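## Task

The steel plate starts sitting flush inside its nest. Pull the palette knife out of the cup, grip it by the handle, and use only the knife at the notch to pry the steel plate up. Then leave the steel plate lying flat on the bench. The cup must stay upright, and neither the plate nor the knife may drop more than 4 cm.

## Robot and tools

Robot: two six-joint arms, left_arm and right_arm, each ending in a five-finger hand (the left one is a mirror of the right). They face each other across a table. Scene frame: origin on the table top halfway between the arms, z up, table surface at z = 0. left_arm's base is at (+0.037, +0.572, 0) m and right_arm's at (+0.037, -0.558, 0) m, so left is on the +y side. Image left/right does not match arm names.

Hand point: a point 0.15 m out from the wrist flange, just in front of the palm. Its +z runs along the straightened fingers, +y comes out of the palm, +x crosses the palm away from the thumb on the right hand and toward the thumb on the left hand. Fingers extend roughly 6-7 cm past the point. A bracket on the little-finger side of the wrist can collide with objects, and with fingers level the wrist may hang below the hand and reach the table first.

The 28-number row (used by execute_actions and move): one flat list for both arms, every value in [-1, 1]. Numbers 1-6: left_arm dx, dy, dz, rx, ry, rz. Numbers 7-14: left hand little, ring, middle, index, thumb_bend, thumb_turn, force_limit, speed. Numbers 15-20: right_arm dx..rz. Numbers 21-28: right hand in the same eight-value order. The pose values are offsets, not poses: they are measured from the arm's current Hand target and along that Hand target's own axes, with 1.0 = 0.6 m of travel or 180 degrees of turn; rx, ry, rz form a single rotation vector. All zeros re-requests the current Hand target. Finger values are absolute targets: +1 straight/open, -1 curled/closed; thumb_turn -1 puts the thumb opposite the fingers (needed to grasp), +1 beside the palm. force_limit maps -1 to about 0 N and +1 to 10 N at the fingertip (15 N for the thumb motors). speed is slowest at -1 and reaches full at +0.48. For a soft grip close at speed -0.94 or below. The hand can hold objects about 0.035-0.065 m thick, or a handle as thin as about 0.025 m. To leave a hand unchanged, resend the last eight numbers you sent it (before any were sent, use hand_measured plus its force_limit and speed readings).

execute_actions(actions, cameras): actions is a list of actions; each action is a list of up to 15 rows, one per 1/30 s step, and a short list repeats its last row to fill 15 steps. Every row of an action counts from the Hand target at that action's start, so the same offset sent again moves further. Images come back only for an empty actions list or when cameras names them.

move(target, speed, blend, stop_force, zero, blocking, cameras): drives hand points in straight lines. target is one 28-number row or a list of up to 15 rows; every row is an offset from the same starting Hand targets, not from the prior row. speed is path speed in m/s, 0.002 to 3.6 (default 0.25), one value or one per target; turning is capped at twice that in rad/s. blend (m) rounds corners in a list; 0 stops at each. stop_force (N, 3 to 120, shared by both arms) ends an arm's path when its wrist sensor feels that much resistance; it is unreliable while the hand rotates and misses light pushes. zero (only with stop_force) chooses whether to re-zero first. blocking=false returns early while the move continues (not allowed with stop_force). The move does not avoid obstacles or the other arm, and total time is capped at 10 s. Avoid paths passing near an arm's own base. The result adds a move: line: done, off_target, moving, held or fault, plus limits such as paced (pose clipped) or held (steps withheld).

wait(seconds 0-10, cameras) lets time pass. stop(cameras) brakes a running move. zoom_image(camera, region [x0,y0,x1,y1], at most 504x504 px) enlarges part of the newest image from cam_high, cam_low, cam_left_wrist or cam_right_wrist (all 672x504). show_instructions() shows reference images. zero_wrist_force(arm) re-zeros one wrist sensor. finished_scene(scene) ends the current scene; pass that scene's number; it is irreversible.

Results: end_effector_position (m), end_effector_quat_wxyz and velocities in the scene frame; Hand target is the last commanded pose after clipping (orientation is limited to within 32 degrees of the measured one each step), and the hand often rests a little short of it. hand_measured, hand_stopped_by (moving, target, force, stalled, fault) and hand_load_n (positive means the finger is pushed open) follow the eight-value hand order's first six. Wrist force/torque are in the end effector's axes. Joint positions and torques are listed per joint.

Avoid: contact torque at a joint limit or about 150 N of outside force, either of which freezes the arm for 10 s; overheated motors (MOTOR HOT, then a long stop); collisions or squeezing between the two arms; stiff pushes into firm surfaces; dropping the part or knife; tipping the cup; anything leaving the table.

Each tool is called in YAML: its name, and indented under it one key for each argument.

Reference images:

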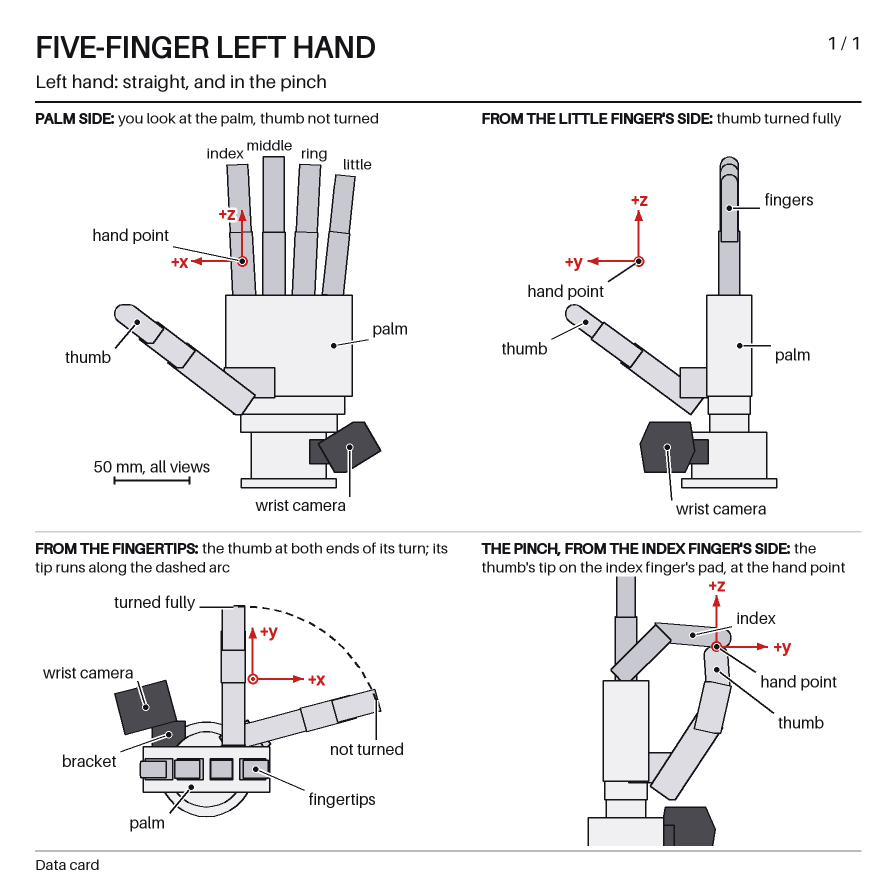

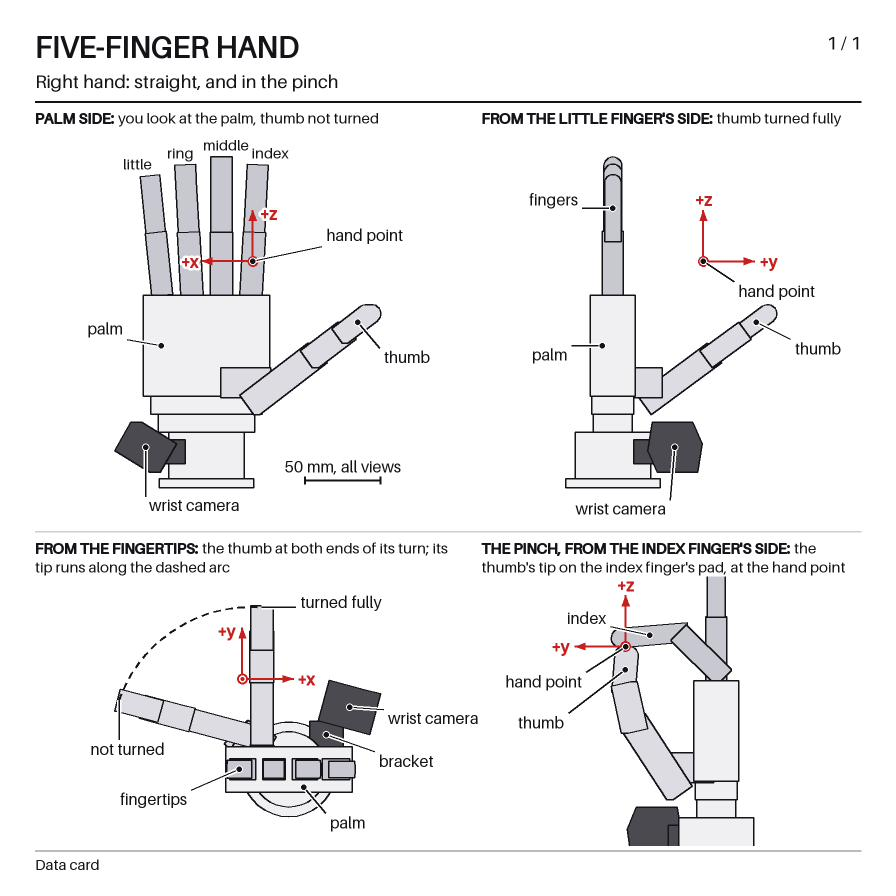

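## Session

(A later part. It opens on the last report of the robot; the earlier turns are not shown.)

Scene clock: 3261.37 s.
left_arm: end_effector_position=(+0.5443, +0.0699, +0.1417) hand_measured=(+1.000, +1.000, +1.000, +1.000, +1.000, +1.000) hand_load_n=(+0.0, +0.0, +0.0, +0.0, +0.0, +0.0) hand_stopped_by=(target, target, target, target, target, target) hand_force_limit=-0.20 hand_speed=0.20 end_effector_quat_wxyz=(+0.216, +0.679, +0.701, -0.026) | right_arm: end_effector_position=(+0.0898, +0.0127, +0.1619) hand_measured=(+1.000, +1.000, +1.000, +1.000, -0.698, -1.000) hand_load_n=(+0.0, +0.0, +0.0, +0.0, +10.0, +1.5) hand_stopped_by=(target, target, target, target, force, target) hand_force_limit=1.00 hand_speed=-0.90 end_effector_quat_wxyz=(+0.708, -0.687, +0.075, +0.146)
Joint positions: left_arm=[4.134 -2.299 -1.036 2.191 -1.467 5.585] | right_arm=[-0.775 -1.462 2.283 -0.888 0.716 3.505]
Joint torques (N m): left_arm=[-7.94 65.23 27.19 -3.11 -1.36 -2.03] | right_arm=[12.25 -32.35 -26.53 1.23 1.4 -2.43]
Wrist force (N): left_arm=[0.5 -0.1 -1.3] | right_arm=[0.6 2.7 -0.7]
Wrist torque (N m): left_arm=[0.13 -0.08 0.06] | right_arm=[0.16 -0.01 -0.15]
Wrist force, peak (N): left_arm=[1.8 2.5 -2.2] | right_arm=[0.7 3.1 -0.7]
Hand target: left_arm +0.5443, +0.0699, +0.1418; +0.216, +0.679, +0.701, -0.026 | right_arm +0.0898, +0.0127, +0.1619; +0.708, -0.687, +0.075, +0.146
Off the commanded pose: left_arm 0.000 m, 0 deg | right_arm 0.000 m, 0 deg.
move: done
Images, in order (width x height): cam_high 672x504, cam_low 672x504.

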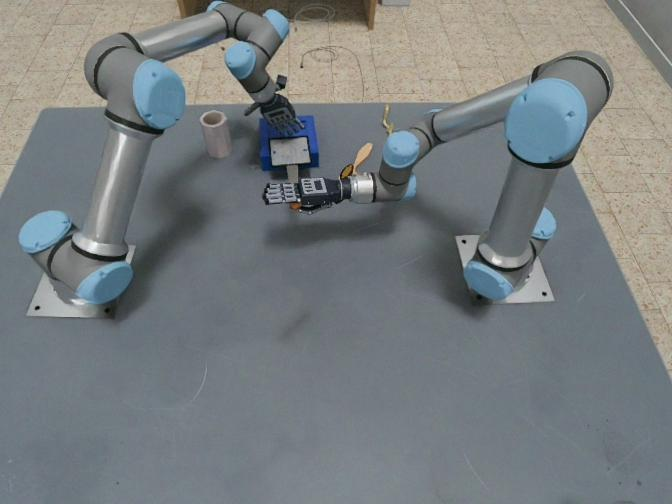

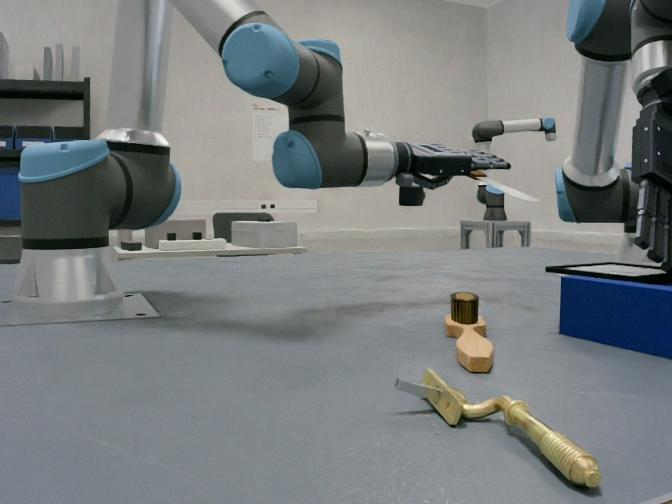

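move:
  target:
    - [0.0007,0.0064,0.0016,0,0,0,1,1,1,1,1,1,-0.2,0.2,0,0,0,0,0,0,1,1,1,1,-1.0,-1,1.0,-0.9]
    - [0.0029,0.0047,0.0076,0,0,0,1,1,1,1,1,1,-0.2,0.2,0,0,0,0,0,0,1,1,1,1,-1.0,-1,1.0,-0.9]
    - [0.0001,-0.0226,0.0009,0,0,0,1,1,1,1,1,1,-0.2,0.2,0,0,0,0,0,0,1,1,1,1,-1.0,-1,1.0,-0.9]
  speed: 0.015
  stop_force: 10
  cameras: ["cam_high","cam_low"]

zoom_image:
  camera: "cam_low"
  region: [522, 220, 672, 330]

zoom_image:
  camera: "cam_high"
  region: [230, 60, 350, 180]

Scene clock: 3278.03 s.
left_arm: end_effector_position=(+0.5314, +0.0687, +0.1378) hand_measured=(+1.000, +1.000, +1.000, +1.000, +1.000, +1.000) hand_load_n=(+0.0, +0.0, -1.0, -0.5, +0.0, +0.0) hand_stopped_by=(target, target, target, target, target, target) hand_force_limit=-0.20 hand_speed=0.20 end_effector_quat_wxyz=(+0.216, +0.679, +0.701, -0.026) | right_arm: end_effector_position=(+0.0898, +0.0127, +0.1619) hand_measured=(+1.000, +1.000, +1.000, +1.000, -0.698, -1.000) hand_load_n=(+0.0, +0.0, +0.0, +0.0, +10.5, +1.5) hand_stopped_by=(target, target, target, target, force, target) hand_force_limit=1.00 hand_speed=-0.90 end_effector_quat_wxyz=(+0.708, -0.687, +0.075, +0.146)
Joint positions: left_arm=[4.118 -2.281 -1.077 2.216 -1.474 5.571] | right_arm=[-0.775 -1.462 2.283 -0.888 0.716 3.505]
Joint torques (N m): left_arm=[-10.87 66.19 11.97 -0.17 -2.17 -1.81] | right_arm=[11.64 -32.23 -25.32 1.26 1.53 -2.43]
Wrist force (N): left_arm=[0.4 0.8 -1.5] | right_arm=[0.7 2.4 -0.8]
Wrist torque (N m): left_arm=[0.10 -0.05 0.06] | right_arm=[0.13 -0.02 -0.15]
Wrist force, peak (N): left_arm=[0.9 0.0 -1.7] | right_arm=[0.8 3.0 -0.7]
Hand target: left_arm +0.5314, +0.0687, +0.1378; +0.216, +0.679, +0.701, -0.026 | right_arm +0.0898, +0.0127, +0.1619; +0.708, -0.687, +0.075, +0.146
Off the commanded pose: left_arm 0.000 m, 0 deg | right_arm 0.000 m, 0 deg.
move: done
Images, in order (width x height): cam_high 672x504, cam_low 672x504.

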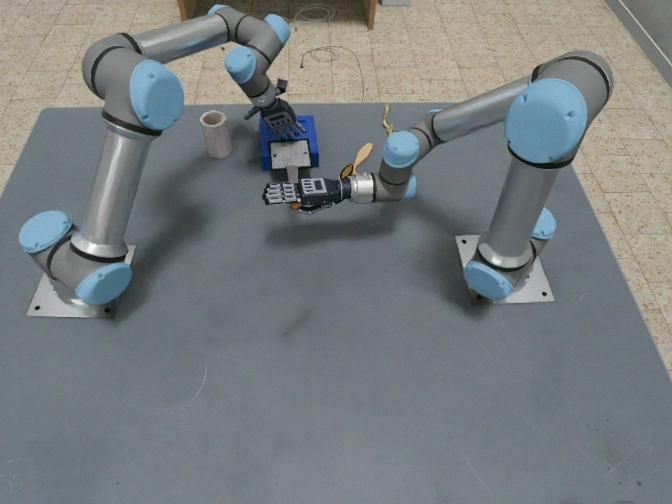

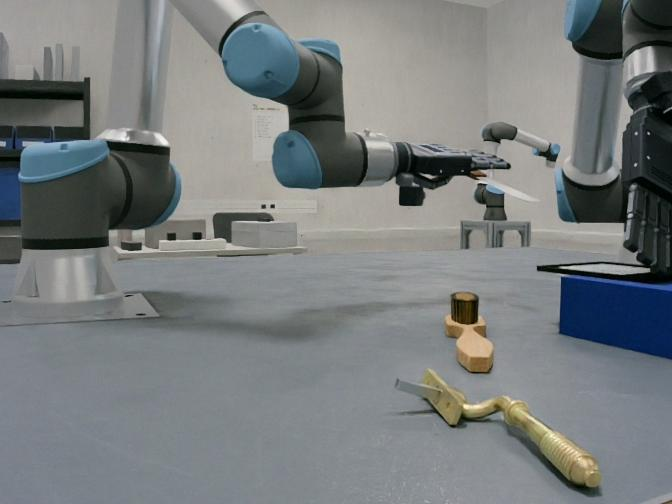

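Scaled by 3.360 from the camera's 672x504 image, which has a finer 960x720 frame.

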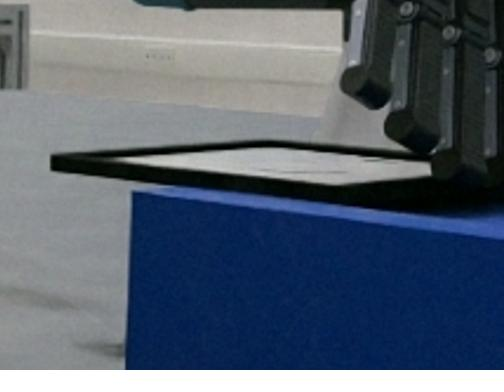

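Scaled by 4.200 from the camera's 672x504 image, which has a finer 960x720 frame.

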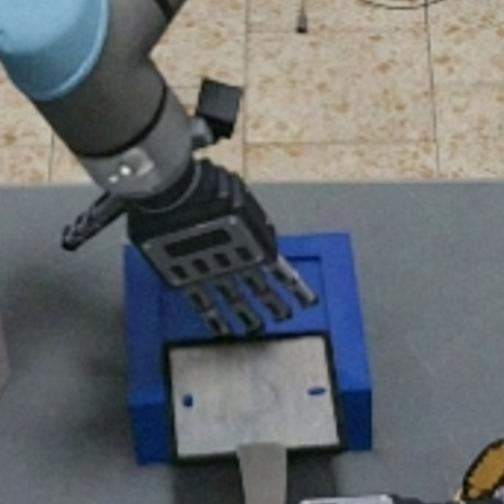

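move:
  target: [-0.0733,0.0557,-0.196,0,0,0,1,1,1,1,1,1,-0.2,0.2,-0.0083,0.0767,0.0122,-0.0137,0.0048,-0.0995,1,1,1,1,-1.0,-1,1.0,-0.9]
  speed: 0.1

Scene clock: 3427.93 s.
left_arm: end_effector_position=(+0.5313, +0.0687, +0.2677) hand_measured=(+1.000, +1.000, +1.000, +1.000, +1.000, +1.000) hand_load_n=(+0.0, +0.0, +0.0, +0.0, +0.0, +0.0) hand_stopped_by=(target, target, target, target, target, target) hand_force_limit=-0.20 hand_speed=0.20 end_effector_quat_wxyz=(+0.216, +0.679, +0.701, -0.026) | right_arm: end_effector_position=(+0.0701, +0.0200, +0.1200) hand_measured=(+1.000, +1.000, +1.000, +1.000, -0.698, -1.000) hand_load_n=(+0.5, +0.0, +0.0, +0.0, +10.0, +1.5) hand_stopped_by=(target, target, target, target, force, target) hand_force_limit=1.00 hand_speed=-0.90 end_effector_quat_wxyz=(+0.706, -0.707, -0.031, +0.031)
Joint positions: left_arm=[4.118 -2.259 -0.781 1.898 -1.474 5.571] | right_arm=[-0.667 -1.417 2.298 -0.88 0.83 3.142]
Joint torques (N m): left_arm=[7.01 37.58 27.89 -2.69 -1.78 -1.86] | right_arm=[13.23 -10.69 -7.09 1.36 1.46 -3.2]
Wrist force (N): left_arm=[0.7 -0.3 -1.5] | right_arm=[-0.2 2.7 -0.8]
Wrist torque (N m): left_arm=[0.09 -0.10 0.13] | right_arm=[0.14 0.03 -0.15]
Wrist force, peak (N): left_arm=[0.9 1.1 -1.6] | right_arm=[0.8 3.0 -0.7]
Hand target: left_arm +0.5314, +0.0687, +0.2678; +0.216, +0.679, +0.701, -0.026 | right_arm +0.0701, +0.0200, +0.1200; +0.706, -0.707, -0.031, +0.031
Off the commanded pose: left_arm 0.000 m, 0 deg | right_arm 0.000 m, 0 deg.
move: done

move:
  target: [0.1977,-0.2292,-0.2533,0,0,-0.75,1,1,1,1,1,1,-0.2,0.2,0,0,0,0,0,0,1,1,1,1,-1.0,-1,1.0,-0.9]
  speed: 0.25

Scene clock: 3441.20 s.
left_arm: end_effector_position=(+0.3600, +0.2199, +0.3298) hand_measured=(+1.000, +1.000, +1.000, +1.000, +1.000, +1.000) hand_load_n=(+0.0, +0.0, +0.0, +0.0, +0.0, +0.0) hand_stopped_by=(target, target, target, target, target, target) hand_force_limit=-0.20 hand_speed=0.20 end_effector_quat_wxyz=(-0.059, +0.388, -0.896, +0.210) | right_arm: end_effector_position=(+0.0701, +0.0200, +0.1200) hand_measured=(+1.000, +1.000, +1.000, +1.000, -0.698, -1.000) hand_load_n=(+0.0, +0.0, +0.0, +0.0, +10.0, +1.5) hand_stopped_by=(target, target, target, target, force, target) hand_force_limit=1.00 hand_speed=-0.90 end_effector_quat_wxyz=(+0.706, -0.707, -0.031, +0.031)
Joint positions: left_arm=[4.366 -1.825 -1.203 1.853 -1.374 3.445] | right_arm=[-0.667 -1.417 2.298 -0.88 0.831 3.141]
Joint torques (N m): left_arm=[10.44 47.57 13 -0.07 2.73 -1.87] | right_arm=[11.56 -14.06 -19.71 1.16 1.31 -2.99]
Wrist force (N): left_arm=[0.3 1.1 -1.1] | right_arm=[0.1 2.7 -0.9]
Wrist torque (N m): left_arm=[0.21 -0.04 0.00] | right_arm=[0.14 -0.02 -0.13]
Wrist force, peak (N): left_arm=[1.2 1.4 -1.6] | right_arm=[0.2 2.9 -1.1]
Hand target: left_arm +0.3600, +0.2199, +0.3298; +0.059, -0.388, +0.896, -0.210 | right_arm +0.0701, +0.0200, +0.1200; +0.706, -0.707, -0.031, +0.031
Off the commanded pose: left_arm 0.000 m, 0 deg | right_arm 0.000 m, 0 deg.
move: done

move:
  target: [0.1265,0.0373,0.046,-0.0411,-0.1752,-0.7523,-1,-1,-0.1,-0.1,1,-1,-0.2,0.2,0,0,0,0,0,0,1,1,1,1,-1.0,-1,1.0,-0.9]
  speed: 0.25
  cameras: ["cam_high","cam_left_wrist"]

Scene clock: 3473.83 s.
left_arm: end_effector_position=(+0.2999, +0.1699, +0.2997) hand_measured=(-1.000, -1.000, -0.100, -0.100, +1.000, -1.000) hand_load_n=(+0.0, +0.0, +0.0, +0.0, +0.0, +0.0) hand_stopped_by=(target, target, target, target, target, target) hand_force_limit=-0.20 hand_speed=0.20 end_effector_quat_wxyz=(+0.000, +0.999, +0.044, +0.000) | right_arm: end_effector_position=(+0.0701, +0.0200, +0.1200) hand_measured=(+1.000, +1.000, +1.000, +1.000, -0.698, -1.000) hand_load_n=(+0.0, +0.0, +0.0, +0.0, +10.0, +1.0) hand_stopped_by=(target, target, target, target, force, target) hand_force_limit=1.00 hand_speed=-0.90 end_effector_quat_wxyz=(+0.706, -0.707, -0.031, +0.031)
Joint positions: left_arm=[4.118 -1.805 -1.402 1.636 -1.571 0.824] | right_arm=[-0.667 -1.417 2.298 -0.88 0.831 3.141]
Joint torques (N m): left_arm=[-7.4 17.28 25.61 -3.48 2.68 -1.77] | right_arm=[11.31 -17.89 -20.19 1.3 1.3 -2.81]
Wrist force (N): left_arm=[-0.3 0.5 -0.8] | right_arm=[0.2 2.5 -0.6]
Wrist torque (N m): left_arm=[0.21 0.08 -0.02] | right_arm=[0.11 -0.03 -0.13]
Wrist force, peak (N): left_arm=[-0.1 1.5 -1.7] | right_arm=[0.4 3.1 -0.7]
Hand target: left_arm +0.2999, +0.1699, +0.2997; +0.000, +0.999, +0.044, +0.000 | right_arm +0.0701, +0.0200, +0.1200; +0.706, -0.707, -0.031, +0.031
Off the commanded pose: left_arm 0.000 m, 0 deg | right_arm 0.000 m, 0 deg.
move: done
camera_calibration:
cam_left_wrist: T_world_to_cam=[[0.172325, 0.984989, 0.0100643, -0.224921], [0.827394, -0.150283, 0.541141, -0.3878], [0.53453, -0.0849251, -0.840872, 0.224067], [0, 0, 0, 1]] pos_world=[0.239852, 0.182293, 0.40053]
Images, in order (width x height): cam_high 672x504, cam_left_wrist 672x504.

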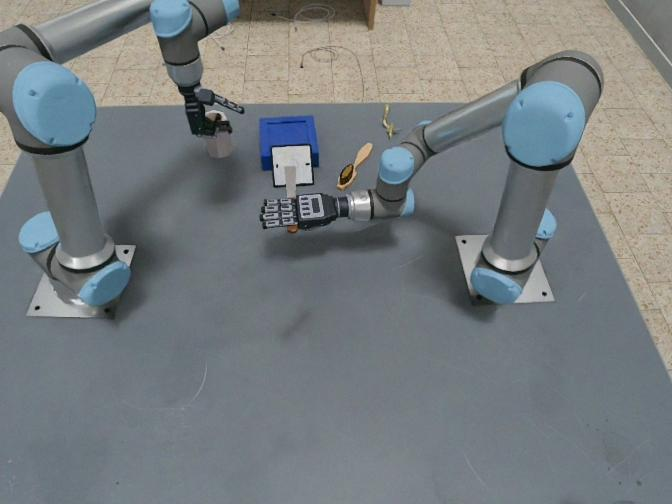

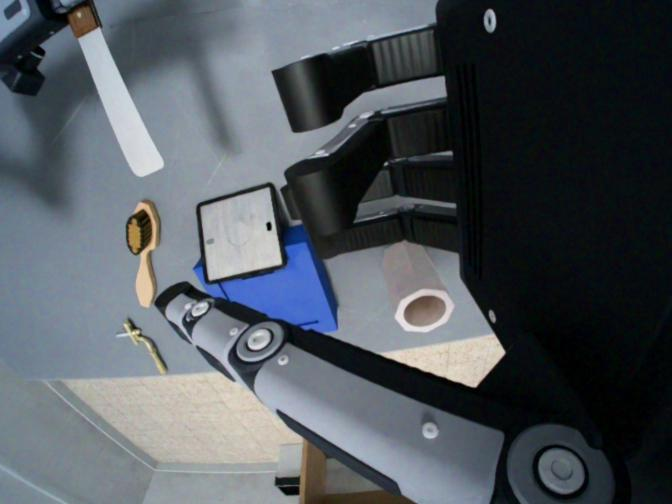

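zoom_image:
  camera: "cam_left_wrist"
  region: [50, 0, 350, 350]

Scaled by 1.440 from the camera's 672x504 image, which has a finer 960x720 frame.

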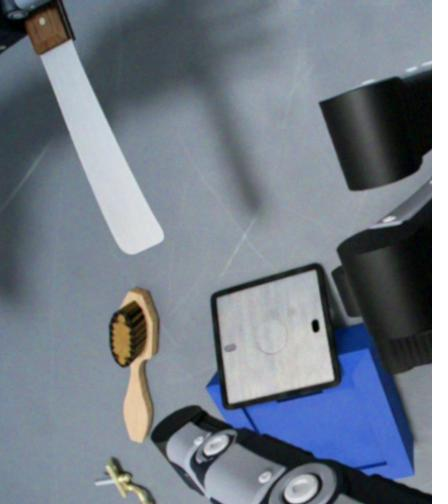

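wait:
  seconds: 0.1
  cameras: ["cam_high","cam_low","cam_left_wrist"]

zoom_image:
  camera: "cam_low"
  region: [522, 220, 672, 330]

zoom_image:
  camera: "cam_high"
  region: [230, 90, 350, 210]

Scene clock: 3545.97 s.
left_arm: end_effector_position=(+0.2999, +0.1699, +0.2997) hand_measured=(-1.000, -1.000, -0.100, -0.100, +1.000, -1.000) hand_load_n=(+0.0, +0.0, +0.0, +0.0, +0.0, +0.0) hand_stopped_by=(target, target, target, target, target, target) hand_force_limit=-0.20 hand_speed=0.20 end_effector_quat_wxyz=(+0.000, +0.999, +0.044, +0.000) | right_arm: end_effector_position=(+0.0701, +0.0200, +0.1200) hand_measured=(+1.000, +1.000, +1.000, +1.000, -0.698, -1.000) hand_load_n=(+0.0, +0.0, -0.5, +0.0, +10.5, +1.0) hand_stopped_by=(target, target, target, target, force, target) hand_force_limit=1.00 hand_speed=-0.90 end_effector_quat_wxyz=(+0.706, -0.707, -0.031, +0.031)
Joint positions: left_arm=[4.118 -1.805 -1.402 1.636 -1.571 0.824] | right_arm=[-0.667 -1.417 2.298 -0.88 0.831 3.141]
Joint torques (N m): left_arm=[-8.12 17.65 24.82 -3.32 2.67 -1.97] | right_arm=[11.7 -19.42 -19.66 1.52 1.46 -2.74]
Wrist force (N): left_arm=[-0.3 0.6 -1.1] | right_arm=[0.1 2.6 -0.5]
Wrist torque (N m): left_arm=[0.24 0.06 -0.02] | right_arm=[0.10 -0.03 -0.13]
Wrist force, peak (N): left_arm=[0.1 0.9 -1.8] | right_arm=[0.4 2.8 -0.9]
Hand target: left_arm +0.2999, +0.1699, +0.2997; +0.000, +0.999, +0.044, +0.000 | right_arm +0.0701, +0.0200, +0.1200; +0.706, -0.707, -0.031, +0.031
Off the commanded pose: left_arm 0.000 m, 0 deg | right_arm 0.000 m, 0 deg.
wait: 0.10 s; at rest from the start
camera_calibration:
cam_left_wrist: T_world_to_cam=[[0.172177, 0.985014, 0.0100869, -0.224899], [0.827422, -0.150171, 0.54113, -0.387823], [0.534536, -0.0848239, -0.840878, 0.22405], [0, 0, 0, 1]] pos_world=[0.239852, 0.182293, 0.40053]
Images, in order (width x height): cam_high 672x504, cam_low 672x504, cam_left_wrist 672x504.

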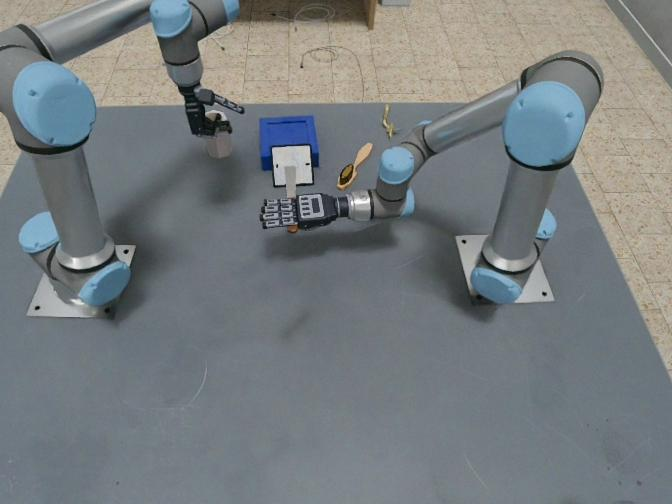

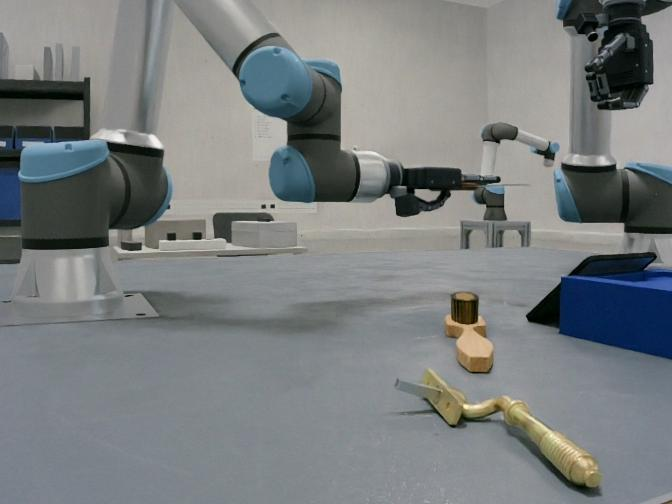

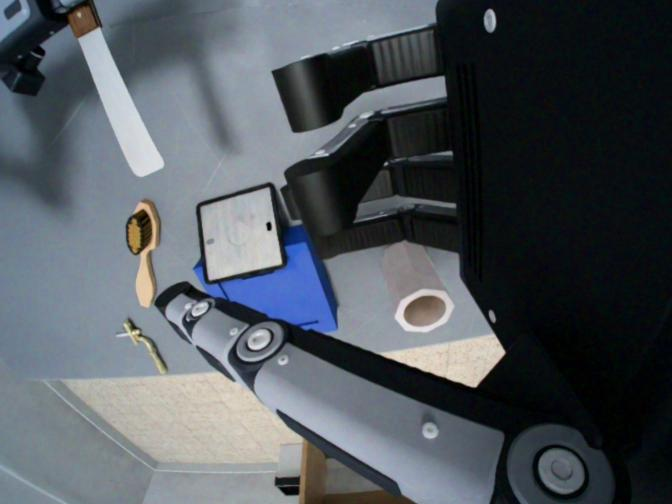

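Scaled by 3.360 from the camera's 672x504 image, which has a finer 960x720 frame.

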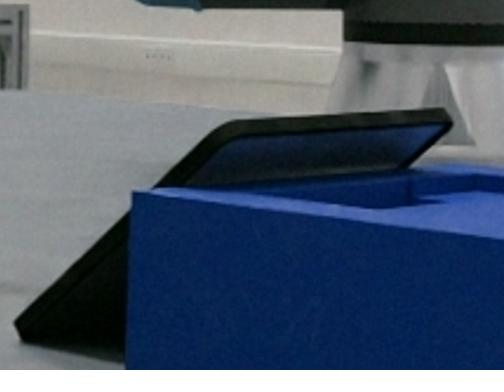

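Scaled by 4.200 from the camera's 672x504 image, which has a finer 960x720 frame.

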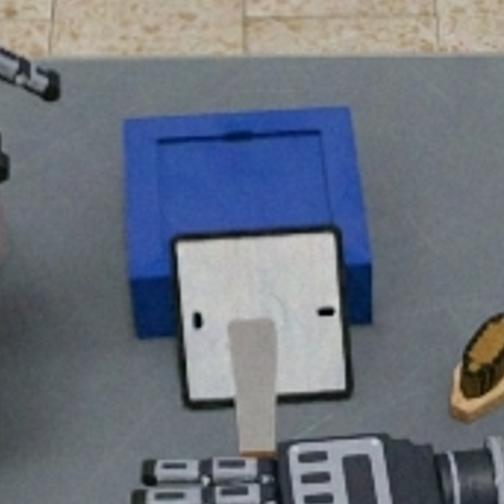

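move:
  target: [0.1767,0.2755,0.1833,0.1674,0.1673,0.4793,-1,-1,-0.1,-0.1,1,-1,-0.2,0.2,-0.2923,-0.1333,-0.0915,0,0,0,1,1,1,1,-1.0,-1,1.0,-0.9]
  speed: 0.2
  cameras: ["cam_high","cam_low","cam_left_wrist"]

zoom_image:
  camera: "cam_left_wrist"
  region: [100, 50, 500, 400]

Scene clock: 3782.10 s.
left_arm: end_effector_position=(+0.4199, +0.0145, +0.1897) hand_measured=(-1.000, -1.000, -0.100, -0.100, +1.000, -1.000) hand_load_n=(+0.5, +0.0, +0.0, +0.5, +0.0, +0.0) hand_stopped_by=(target, target, target, target, target, target) hand_force_limit=-0.20 hand_speed=0.20 end_effector_quat_wxyz=(-0.243, +0.696, -0.638, +0.222) | right_arm: end_effector_position=(-0.0998, -0.0499, +0.2001) hand_measured=(+1.000, +1.000, +1.000, +1.000, -0.698, -1.000) hand_load_n=(+0.0, +0.0, -0.5, +0.0, +10.5, +1.0) hand_stopped_by=(target, target, target, target, force, target) hand_force_limit=1.00 hand_speed=-0.90 end_effector_quat_wxyz=(+0.706, -0.707, -0.031, +0.031)
Joint positions: left_arm=[3.899 -2.306 -0.87 2.03 -2.108 2.294] | right_arm=[-0.208 -1.774 2.365 -0.591 1.289 3.142]
Joint torques (N m): left_arm=[-8.82 40.25 27.25 0.1 1.78 2.25] | right_arm=[11.84 -22.64 -29.91 1.06 1.35 -2.83]
Wrist force (N): left_arm=[0.3 1.4 -1.7] | right_arm=[0.2 2.8 -0.2]
Wrist torque (N m): left_arm=[0.30 -0.06 -0.10] | right_arm=[0.17 -0.05 -0.13]
Wrist force, peak (N): left_arm=[0.7 1.9 -1.7] | right_arm=[0.8 3.4 -0.3]
Hand target: left_arm +0.4199, +0.0145, +0.1896; -0.243, +0.696, -0.638, +0.222 | right_arm -0.0998, -0.0499, +0.2001; +0.706, -0.707, -0.031, +0.031
Off the commanded pose: left_arm 0.000 m, 0 deg | right_arm 0.000 m, 0 deg.
move: done
camera_calibration:
cam_left_wrist: T_world_to_cam=[[0.770285, -0.190824, 0.60848, -0.438845], [-0.437215, -0.852643, 0.286082, 0.138702], [0.464225, -0.486401, -0.740209, 0.0704094], [0, 0, 0, 1]] pos_world=[0.365992, 0.0687685, 0.279466]
Images, in order (width x height): cam_high 672x504, cam_low 672x504, cam_left_wrist 672x504.

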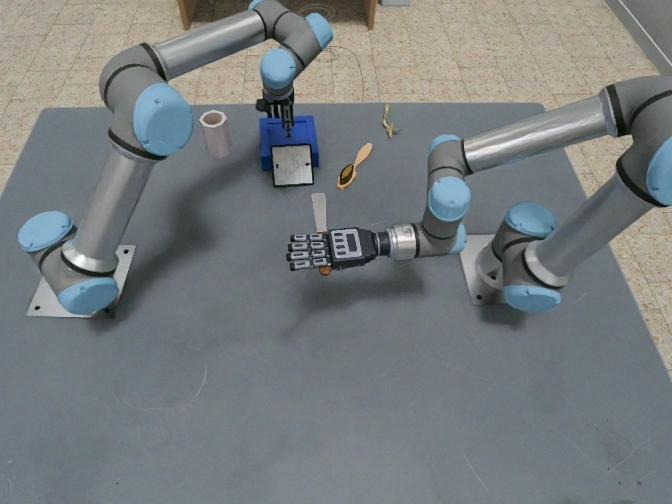

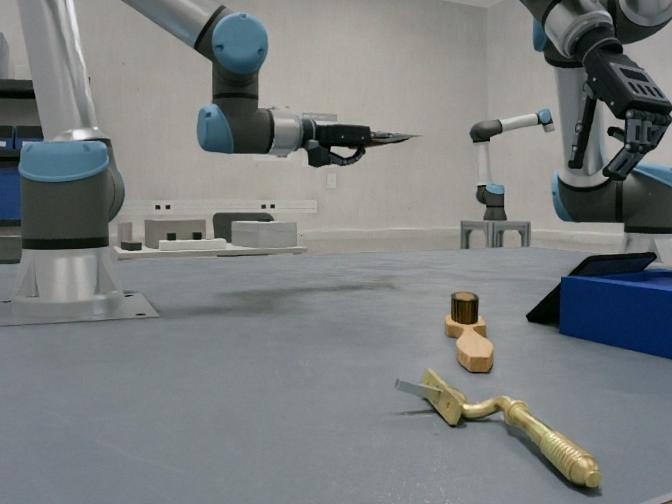

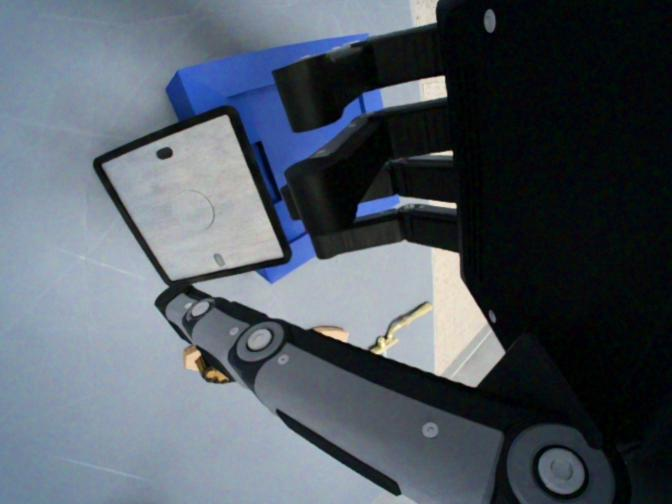

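Scaled by 1.260 from the camera's 672x504 image, which has a finer 960x720 frame.

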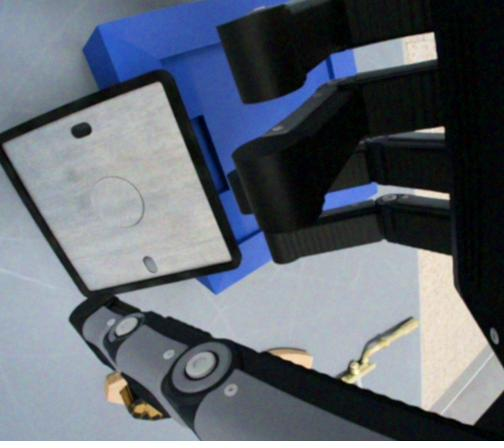

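move:
  target: [0.0103,0.0038,0.1637,0,0,0,-1,-1,-0.1,-0.1,1,-1,-0.2,0.2,0,0,0,0,0,0,1,1,1,1,-1.0,-1,1.0,-0.9]
  speed: 0.08
  stop_force: 6
  cameras: ["cam_high","cam_low","cam_left_wrist"]

zoom_image:
  camera: "cam_left_wrist"
  region: [150, 50, 450, 350]

zoom_image:
  camera: "cam_low"
  region: [522, 130, 672, 330]

Scene clock: 3807.77 s.
left_arm: end_effector_position=(+0.4795, +0.0136, +0.1113) hand_measured=(-1.000, -1.000, -0.100, -0.100, +1.000, -1.000) hand_load_n=(+0.0, +0.5, +0.0, +0.0, -0.5, +0.0) hand_stopped_by=(target, target, target, target, target, target) hand_force_limit=-0.20 hand_speed=0.20 end_effector_quat_wxyz=(-0.243, +0.696, -0.638, +0.222) | right_arm: end_effector_position=(-0.0998, -0.0499, +0.2001) hand_measured=(+1.000, +1.000, +1.000, +1.000, -0.698, -1.000) hand_load_n=(+0.0, +0.0, +0.0, +0.0, +10.0, +1.0) hand_stopped_by=(target, target, target, target, force, target) hand_force_limit=1.00 hand_speed=-0.90 end_effector_quat_wxyz=(+0.706, -0.707, -0.031, +0.031)
Joint positions: left_arm=[3.972 -2.416 -0.868 2.175 -2.076 2.37] | right_arm=[-0.208 -1.774 2.365 -0.591 1.289 3.142]
Joint torques (N m): left_arm=[10.46 43.13 27.27 0.15 1.95 1.55] | right_arm=[11.65 -22.18 -29.77 0.99 1.44 -2.92]
Wrist force (N): left_arm=[0.8 1.2 -1.7] | right_arm=[0.3 3.2 -0.3]
Wrist torque (N m): left_arm=[0.27 -0.12 -0.09] | right_arm=[0.22 -0.07 -0.10]
Wrist force, peak (N): left_arm=[0.6 1.6 -2.4] | right_arm=[0.6 3.4 -0.3]
Hand target: left_arm +0.4795, +0.0136, +0.1113; -0.243, +0.696, -0.638, +0.222 | right_arm -0.0998, -0.0499, +0.2001; +0.706, -0.707, -0.031, +0.031
Off the commanded pose: left_arm 0.000 m, 0 deg | right_arm 0.000 m, 0 deg.
move: done
camera_calibration:
cam_left_wrist: T_world_to_cam=[[0.770235, -0.190898, 0.60852, -0.437263], [-0.437329, -0.852583, 0.286087, 0.186437], [0.464201, -0.486477, -0.740174, -0.015646], [0, 0, 0, 1]] pos_world=[0.425592, 0.0678687, 0.201166]
Images, in order (width x height): cam_high 672x504, cam_low 672x504, cam_left_wrist 672x504.

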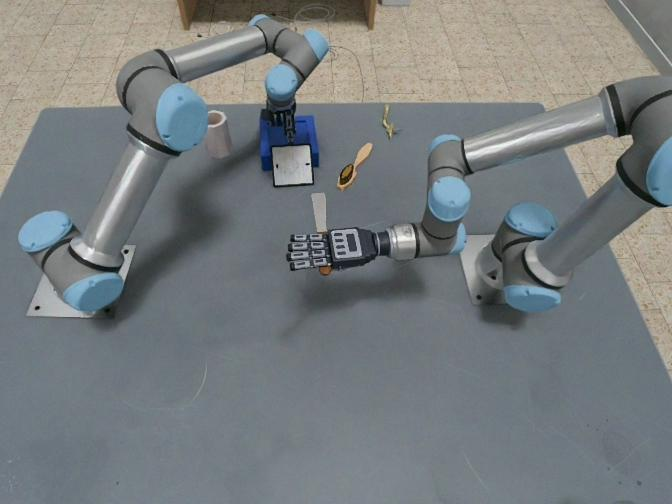

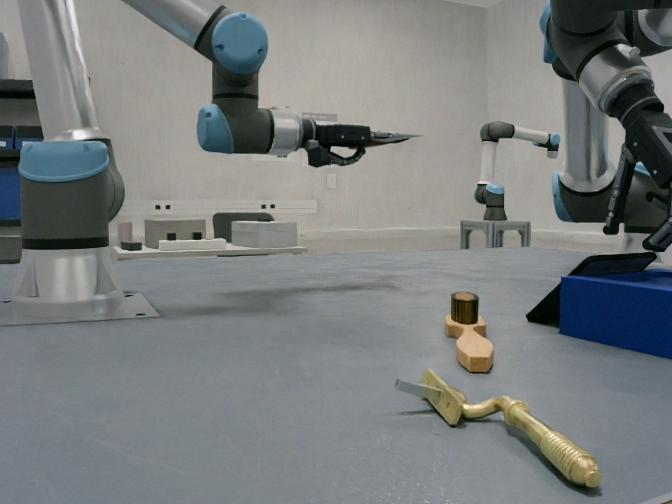

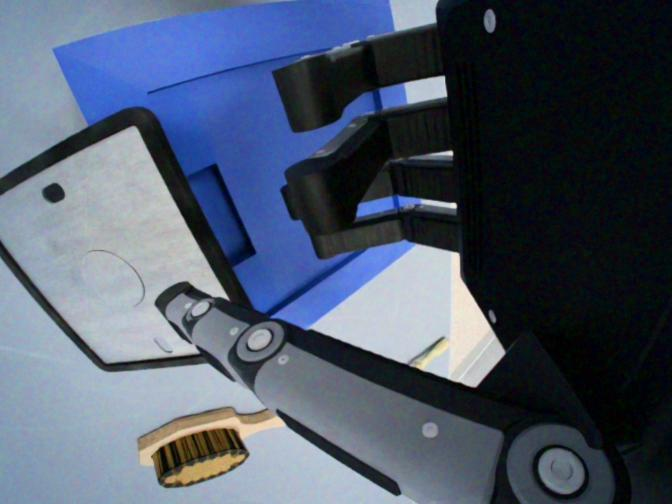

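Scaled by 1.680 from the camera's 672x504 image, which has a finer 960x720 frame.

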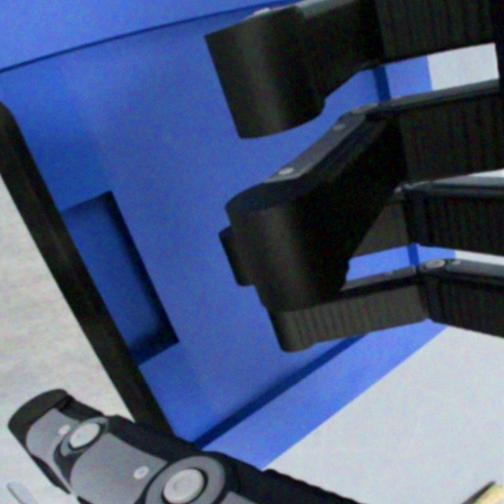

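Scaled by 2.520 from the camera's 672x504 image, which has a finer 960x720 frame.

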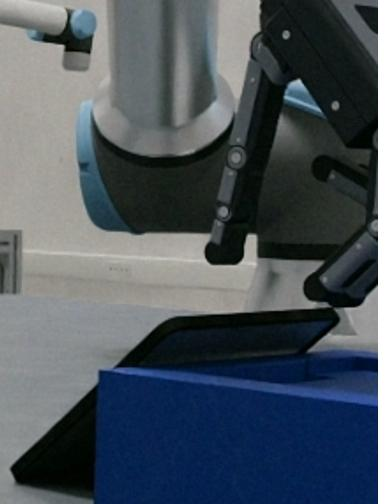

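move:
  target: [0,0.085,0.0017,0,0,0,-1,-1,-0.1,-0.1,1,-1,-0.2,0.2,0,0,0,0,0,0,1,1,1,1,-1.0,-1,1.0,-0.9]
  speed: 0.02
  stop_force: 4
  cameras: ["cam_low","cam_left_wrist","cam_high"]

zoom_image:
  camera: "cam_low"
  region: [552, 180, 672, 300]

zoom_image:
  camera: "cam_left_wrist"
  region: [150, 50, 450, 350]

Scene clock: 3873.37 s.
left_arm: end_effector_position=(+0.4467, +0.0107, +0.0841) hand_measured=(-1.000, -1.000, -0.100, -0.100, +1.000, -1.000) hand_load_n=(+0.0, +0.0, -1.0, +0.0, +0.0, +0.0) hand_stopped_by=(target, target, target, target, target, target) hand_force_limit=-0.20 hand_speed=0.20 end_effector_quat_wxyz=(-0.243, +0.696, -0.638, +0.222) | right_arm: end_effector_position=(-0.0998, -0.0499, +0.2001) hand_measured=(+1.000, +1.000, +1.000, +1.000, -0.698, -1.000) hand_load_n=(+0.5, -0.5, +0.0, +0.0, +10.0, +1.5) hand_stopped_by=(target, target, target, target, force, target) hand_force_limit=1.00 hand_speed=-0.90 end_effector_quat_wxyz=(+0.706, -0.707, -0.031, +0.031)
Joint positions: left_arm=[3.929 -2.393 -0.985 2.247 -2.095 2.326] | right_arm=[-0.208 -1.774 2.365 -0.591 1.289 3.142]
Joint torques (N m): left_arm=[10.83 40.75 25.27 -3.03 1.55 1.96] | right_arm=[12.17 -20.1 -29.42 0.95 1.34 -3.05]
Wrist force (N): left_arm=[0.4 0.0 -2.6] | right_arm=[0.1 2.9 -0.1]
Wrist torque (N m): left_arm=[0.28 -0.12 -0.01] | right_arm=[0.18 -0.04 -0.13]
Wrist force, peak (N): left_arm=[0.6 -13.2 -4.9] | right_arm=[0.2 3.5 -0.3]
Hand target: left_arm +0.4467, +0.0107, +0.0841; -0.243, +0.696, -0.638, +0.222 (not the last commanded pose) | right_arm -0.0998, -0.0499, +0.2001; +0.706, -0.707, -0.031, +0.031
Off the commanded pose: left_arm 0.008 m, 0 deg | right_arm 0.000 m, 0 deg.
move: contact (left_arm)
camera_calibration:
cam_left_wrist: T_world_to_cam=[[0.770317, -0.190954, 0.608398, -0.396086], [-0.437278, -0.852622, 0.286048, 0.177434], [0.464111, -0.486387, -0.74029, -0.0219607], [0, 0, 0, 1]] pos_world=[0.392892, 0.0649686, 0.173966]
Images, in order (width x height): cam_high 672x504, cam_low 672x504, cam_left_wrist 672x504.

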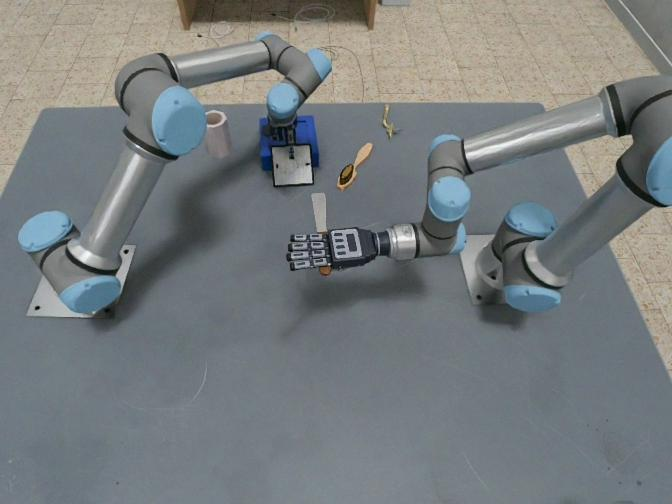

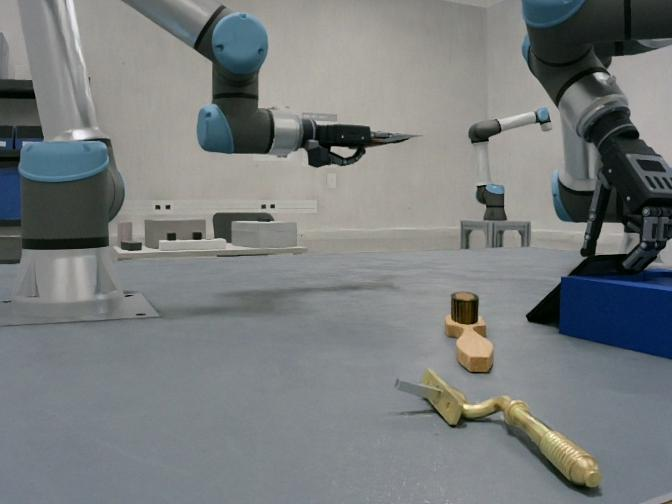

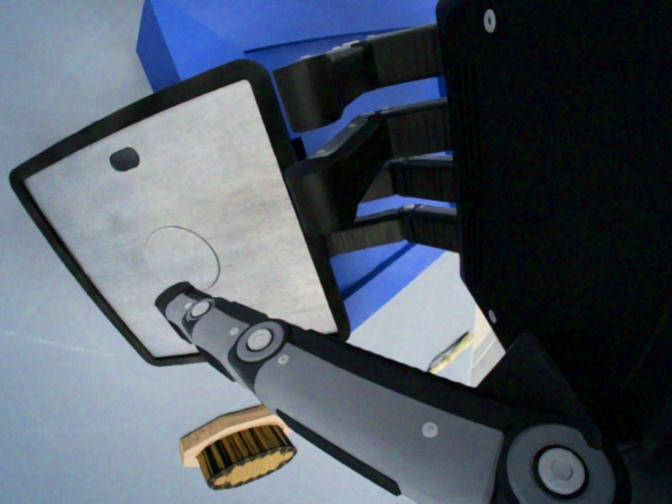

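Scaled by 4.200 from the camera's 672x504 image, which has a finer 960x720 frame.

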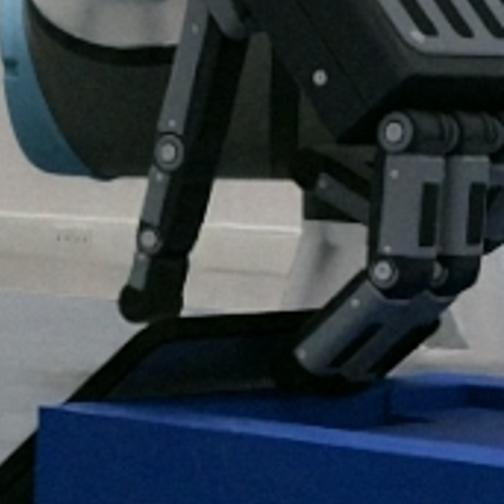

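Scaled by 1.680 from the camera's 672x504 image, which has a finer 960x720 frame.

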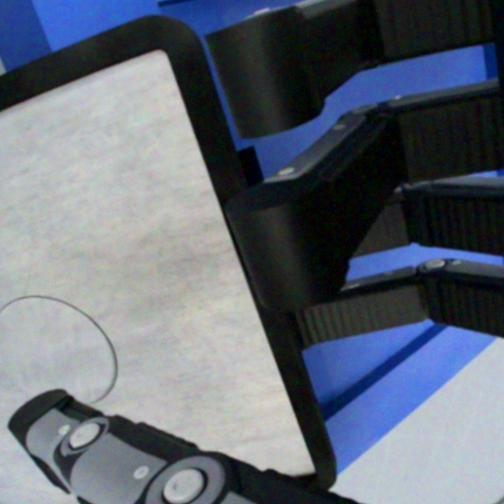

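execute_actions:
  actions: []

zoom_image:
  camera: "cam_low"
  region: [532, 180, 672, 300]

zoom_image:
  camera: "cam_left_wrist"
  region: [200, 100, 500, 400]

Scene clock: 3907.13 s.
left_arm: end_effector_position=(+0.4467, +0.0107, +0.0841) hand_measured=(-1.000, -1.000, -0.100, -0.100, +1.000, -1.000) hand_load_n=(+0.0, +0.5, -0.5, +0.5, +0.0, +0.0) hand_stopped_by=(target, target, target, target, target, target) hand_force_limit=-0.20 hand_speed=0.20 end_effector_quat_wxyz=(-0.243, +0.696, -0.638, +0.222) | right_arm: end_effector_position=(-0.0998, -0.0499, +0.2001) hand_measured=(+1.000, +1.000, +1.000, +1.000, -0.698, -1.000) hand_load_n=(+0.0, +0.0, +0.0, +0.0, +10.0, +1.0) hand_stopped_by=(target, target, target, target, force, target) hand_force_limit=1.00 hand_speed=-0.90 end_effector_quat_wxyz=(+0.706, -0.707, -0.031, +0.031)
Joint positions: left_arm=[3.929 -2.393 -0.985 2.247 -2.095 2.326] | right_arm=[-0.208 -1.774 2.365 -0.591 1.289 3.142]
Joint velocities: within noise
Joint torques (N m): left_arm=[10.06 40.96 24.74 -2.91 0.19 1.81] | right_arm=[11.96 -19.04 -29.14 0.98 1.43 -3.01]
Wrist force (N): left_arm=[0.5 0.3 -2.9] | right_arm=[0.4 3.0 -0.5]
Wrist torque (N m): left_arm=[0.34 -0.15 -0.02] | right_arm=[0.20 -0.08 -0.10]
Wrist force, peak (N): left_arm=[0.3 0.2 -3.0] | right_arm=[0.3 3.5 -0.4]
Hand target: left_arm +0.4467, +0.0107, +0.0841; -0.243, +0.696, -0.638, +0.222 (not the last commanded pose) | right_arm -0.0998, -0.0499, +0.2001; +0.706, -0.707, -0.031, +0.031
Off the commanded pose: left_arm 0.008 m, 0 deg | right_arm 0.000 m, 0 deg.
camera_calibration:
cam_left_wrist: T_world_to_cam=[[0.770317, -0.190954, 0.608398, -0.396086], [-0.437278, -0.852622, 0.286048, 0.177434], [0.464111, -0.486387, -0.74029, -0.0219607], [0, 0, 0, 1]] pos_world=[0.392892, 0.0649686, 0.173966]
cam_right_wrist: T_world_to_cam=[[0.254637, -0.00798212, -0.967004, 0.214847], [-0.817653, -0.535696, -0.210887, -0.0553727], [-0.516337, 0.844373, -0.142934, 0.133035], [0, 0, 0, 1]] pos_world=[-0.0312925, -0.14028, 0.215096]

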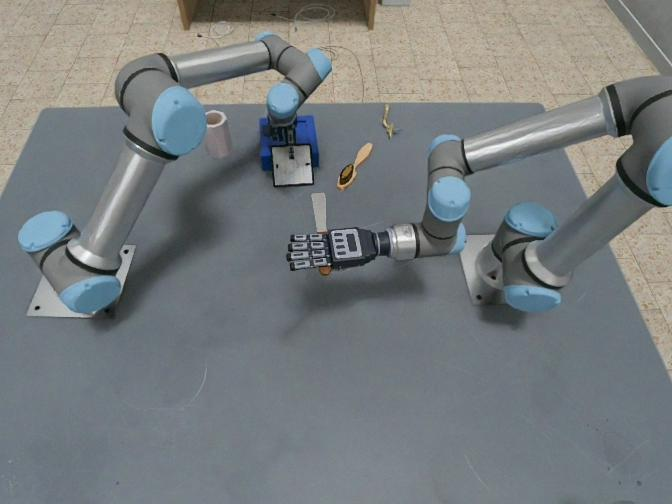

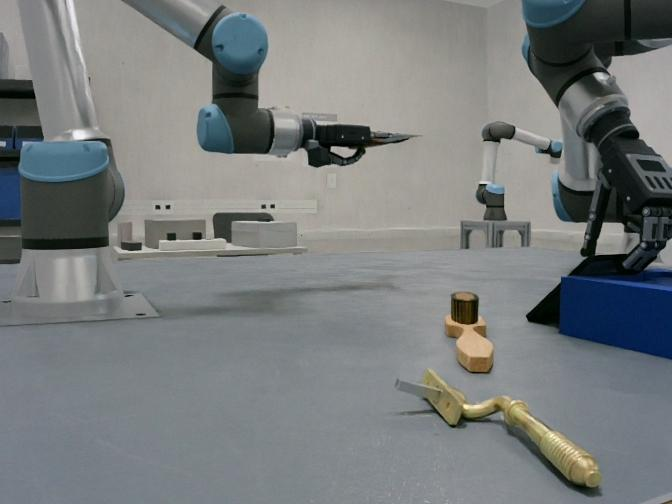

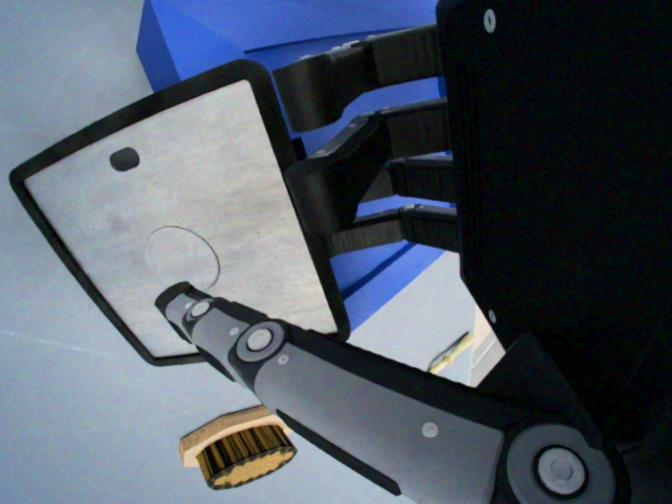

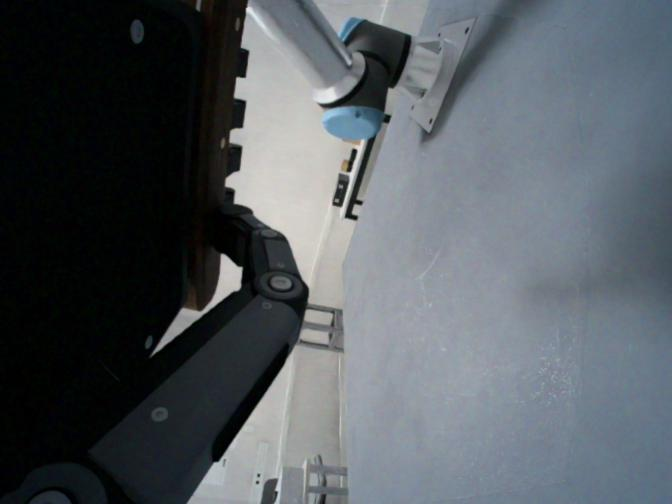

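Scaled by 3.600 from the camera's 672x504 image, which has a finer 960x720 frame.

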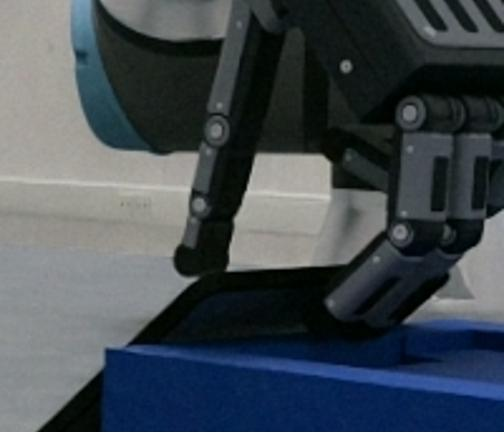

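Scaled by 1.680 from the camera's 672x504 image, which has a finer 960x720 frame.

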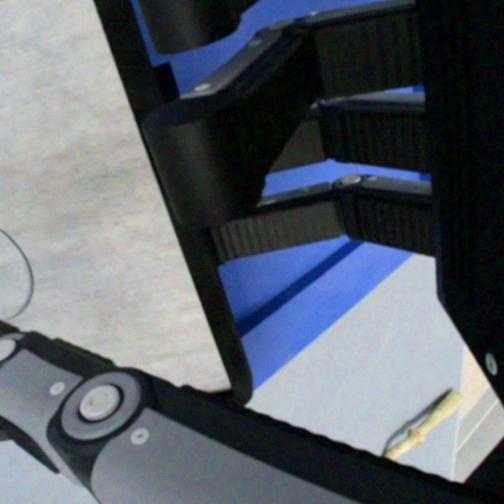

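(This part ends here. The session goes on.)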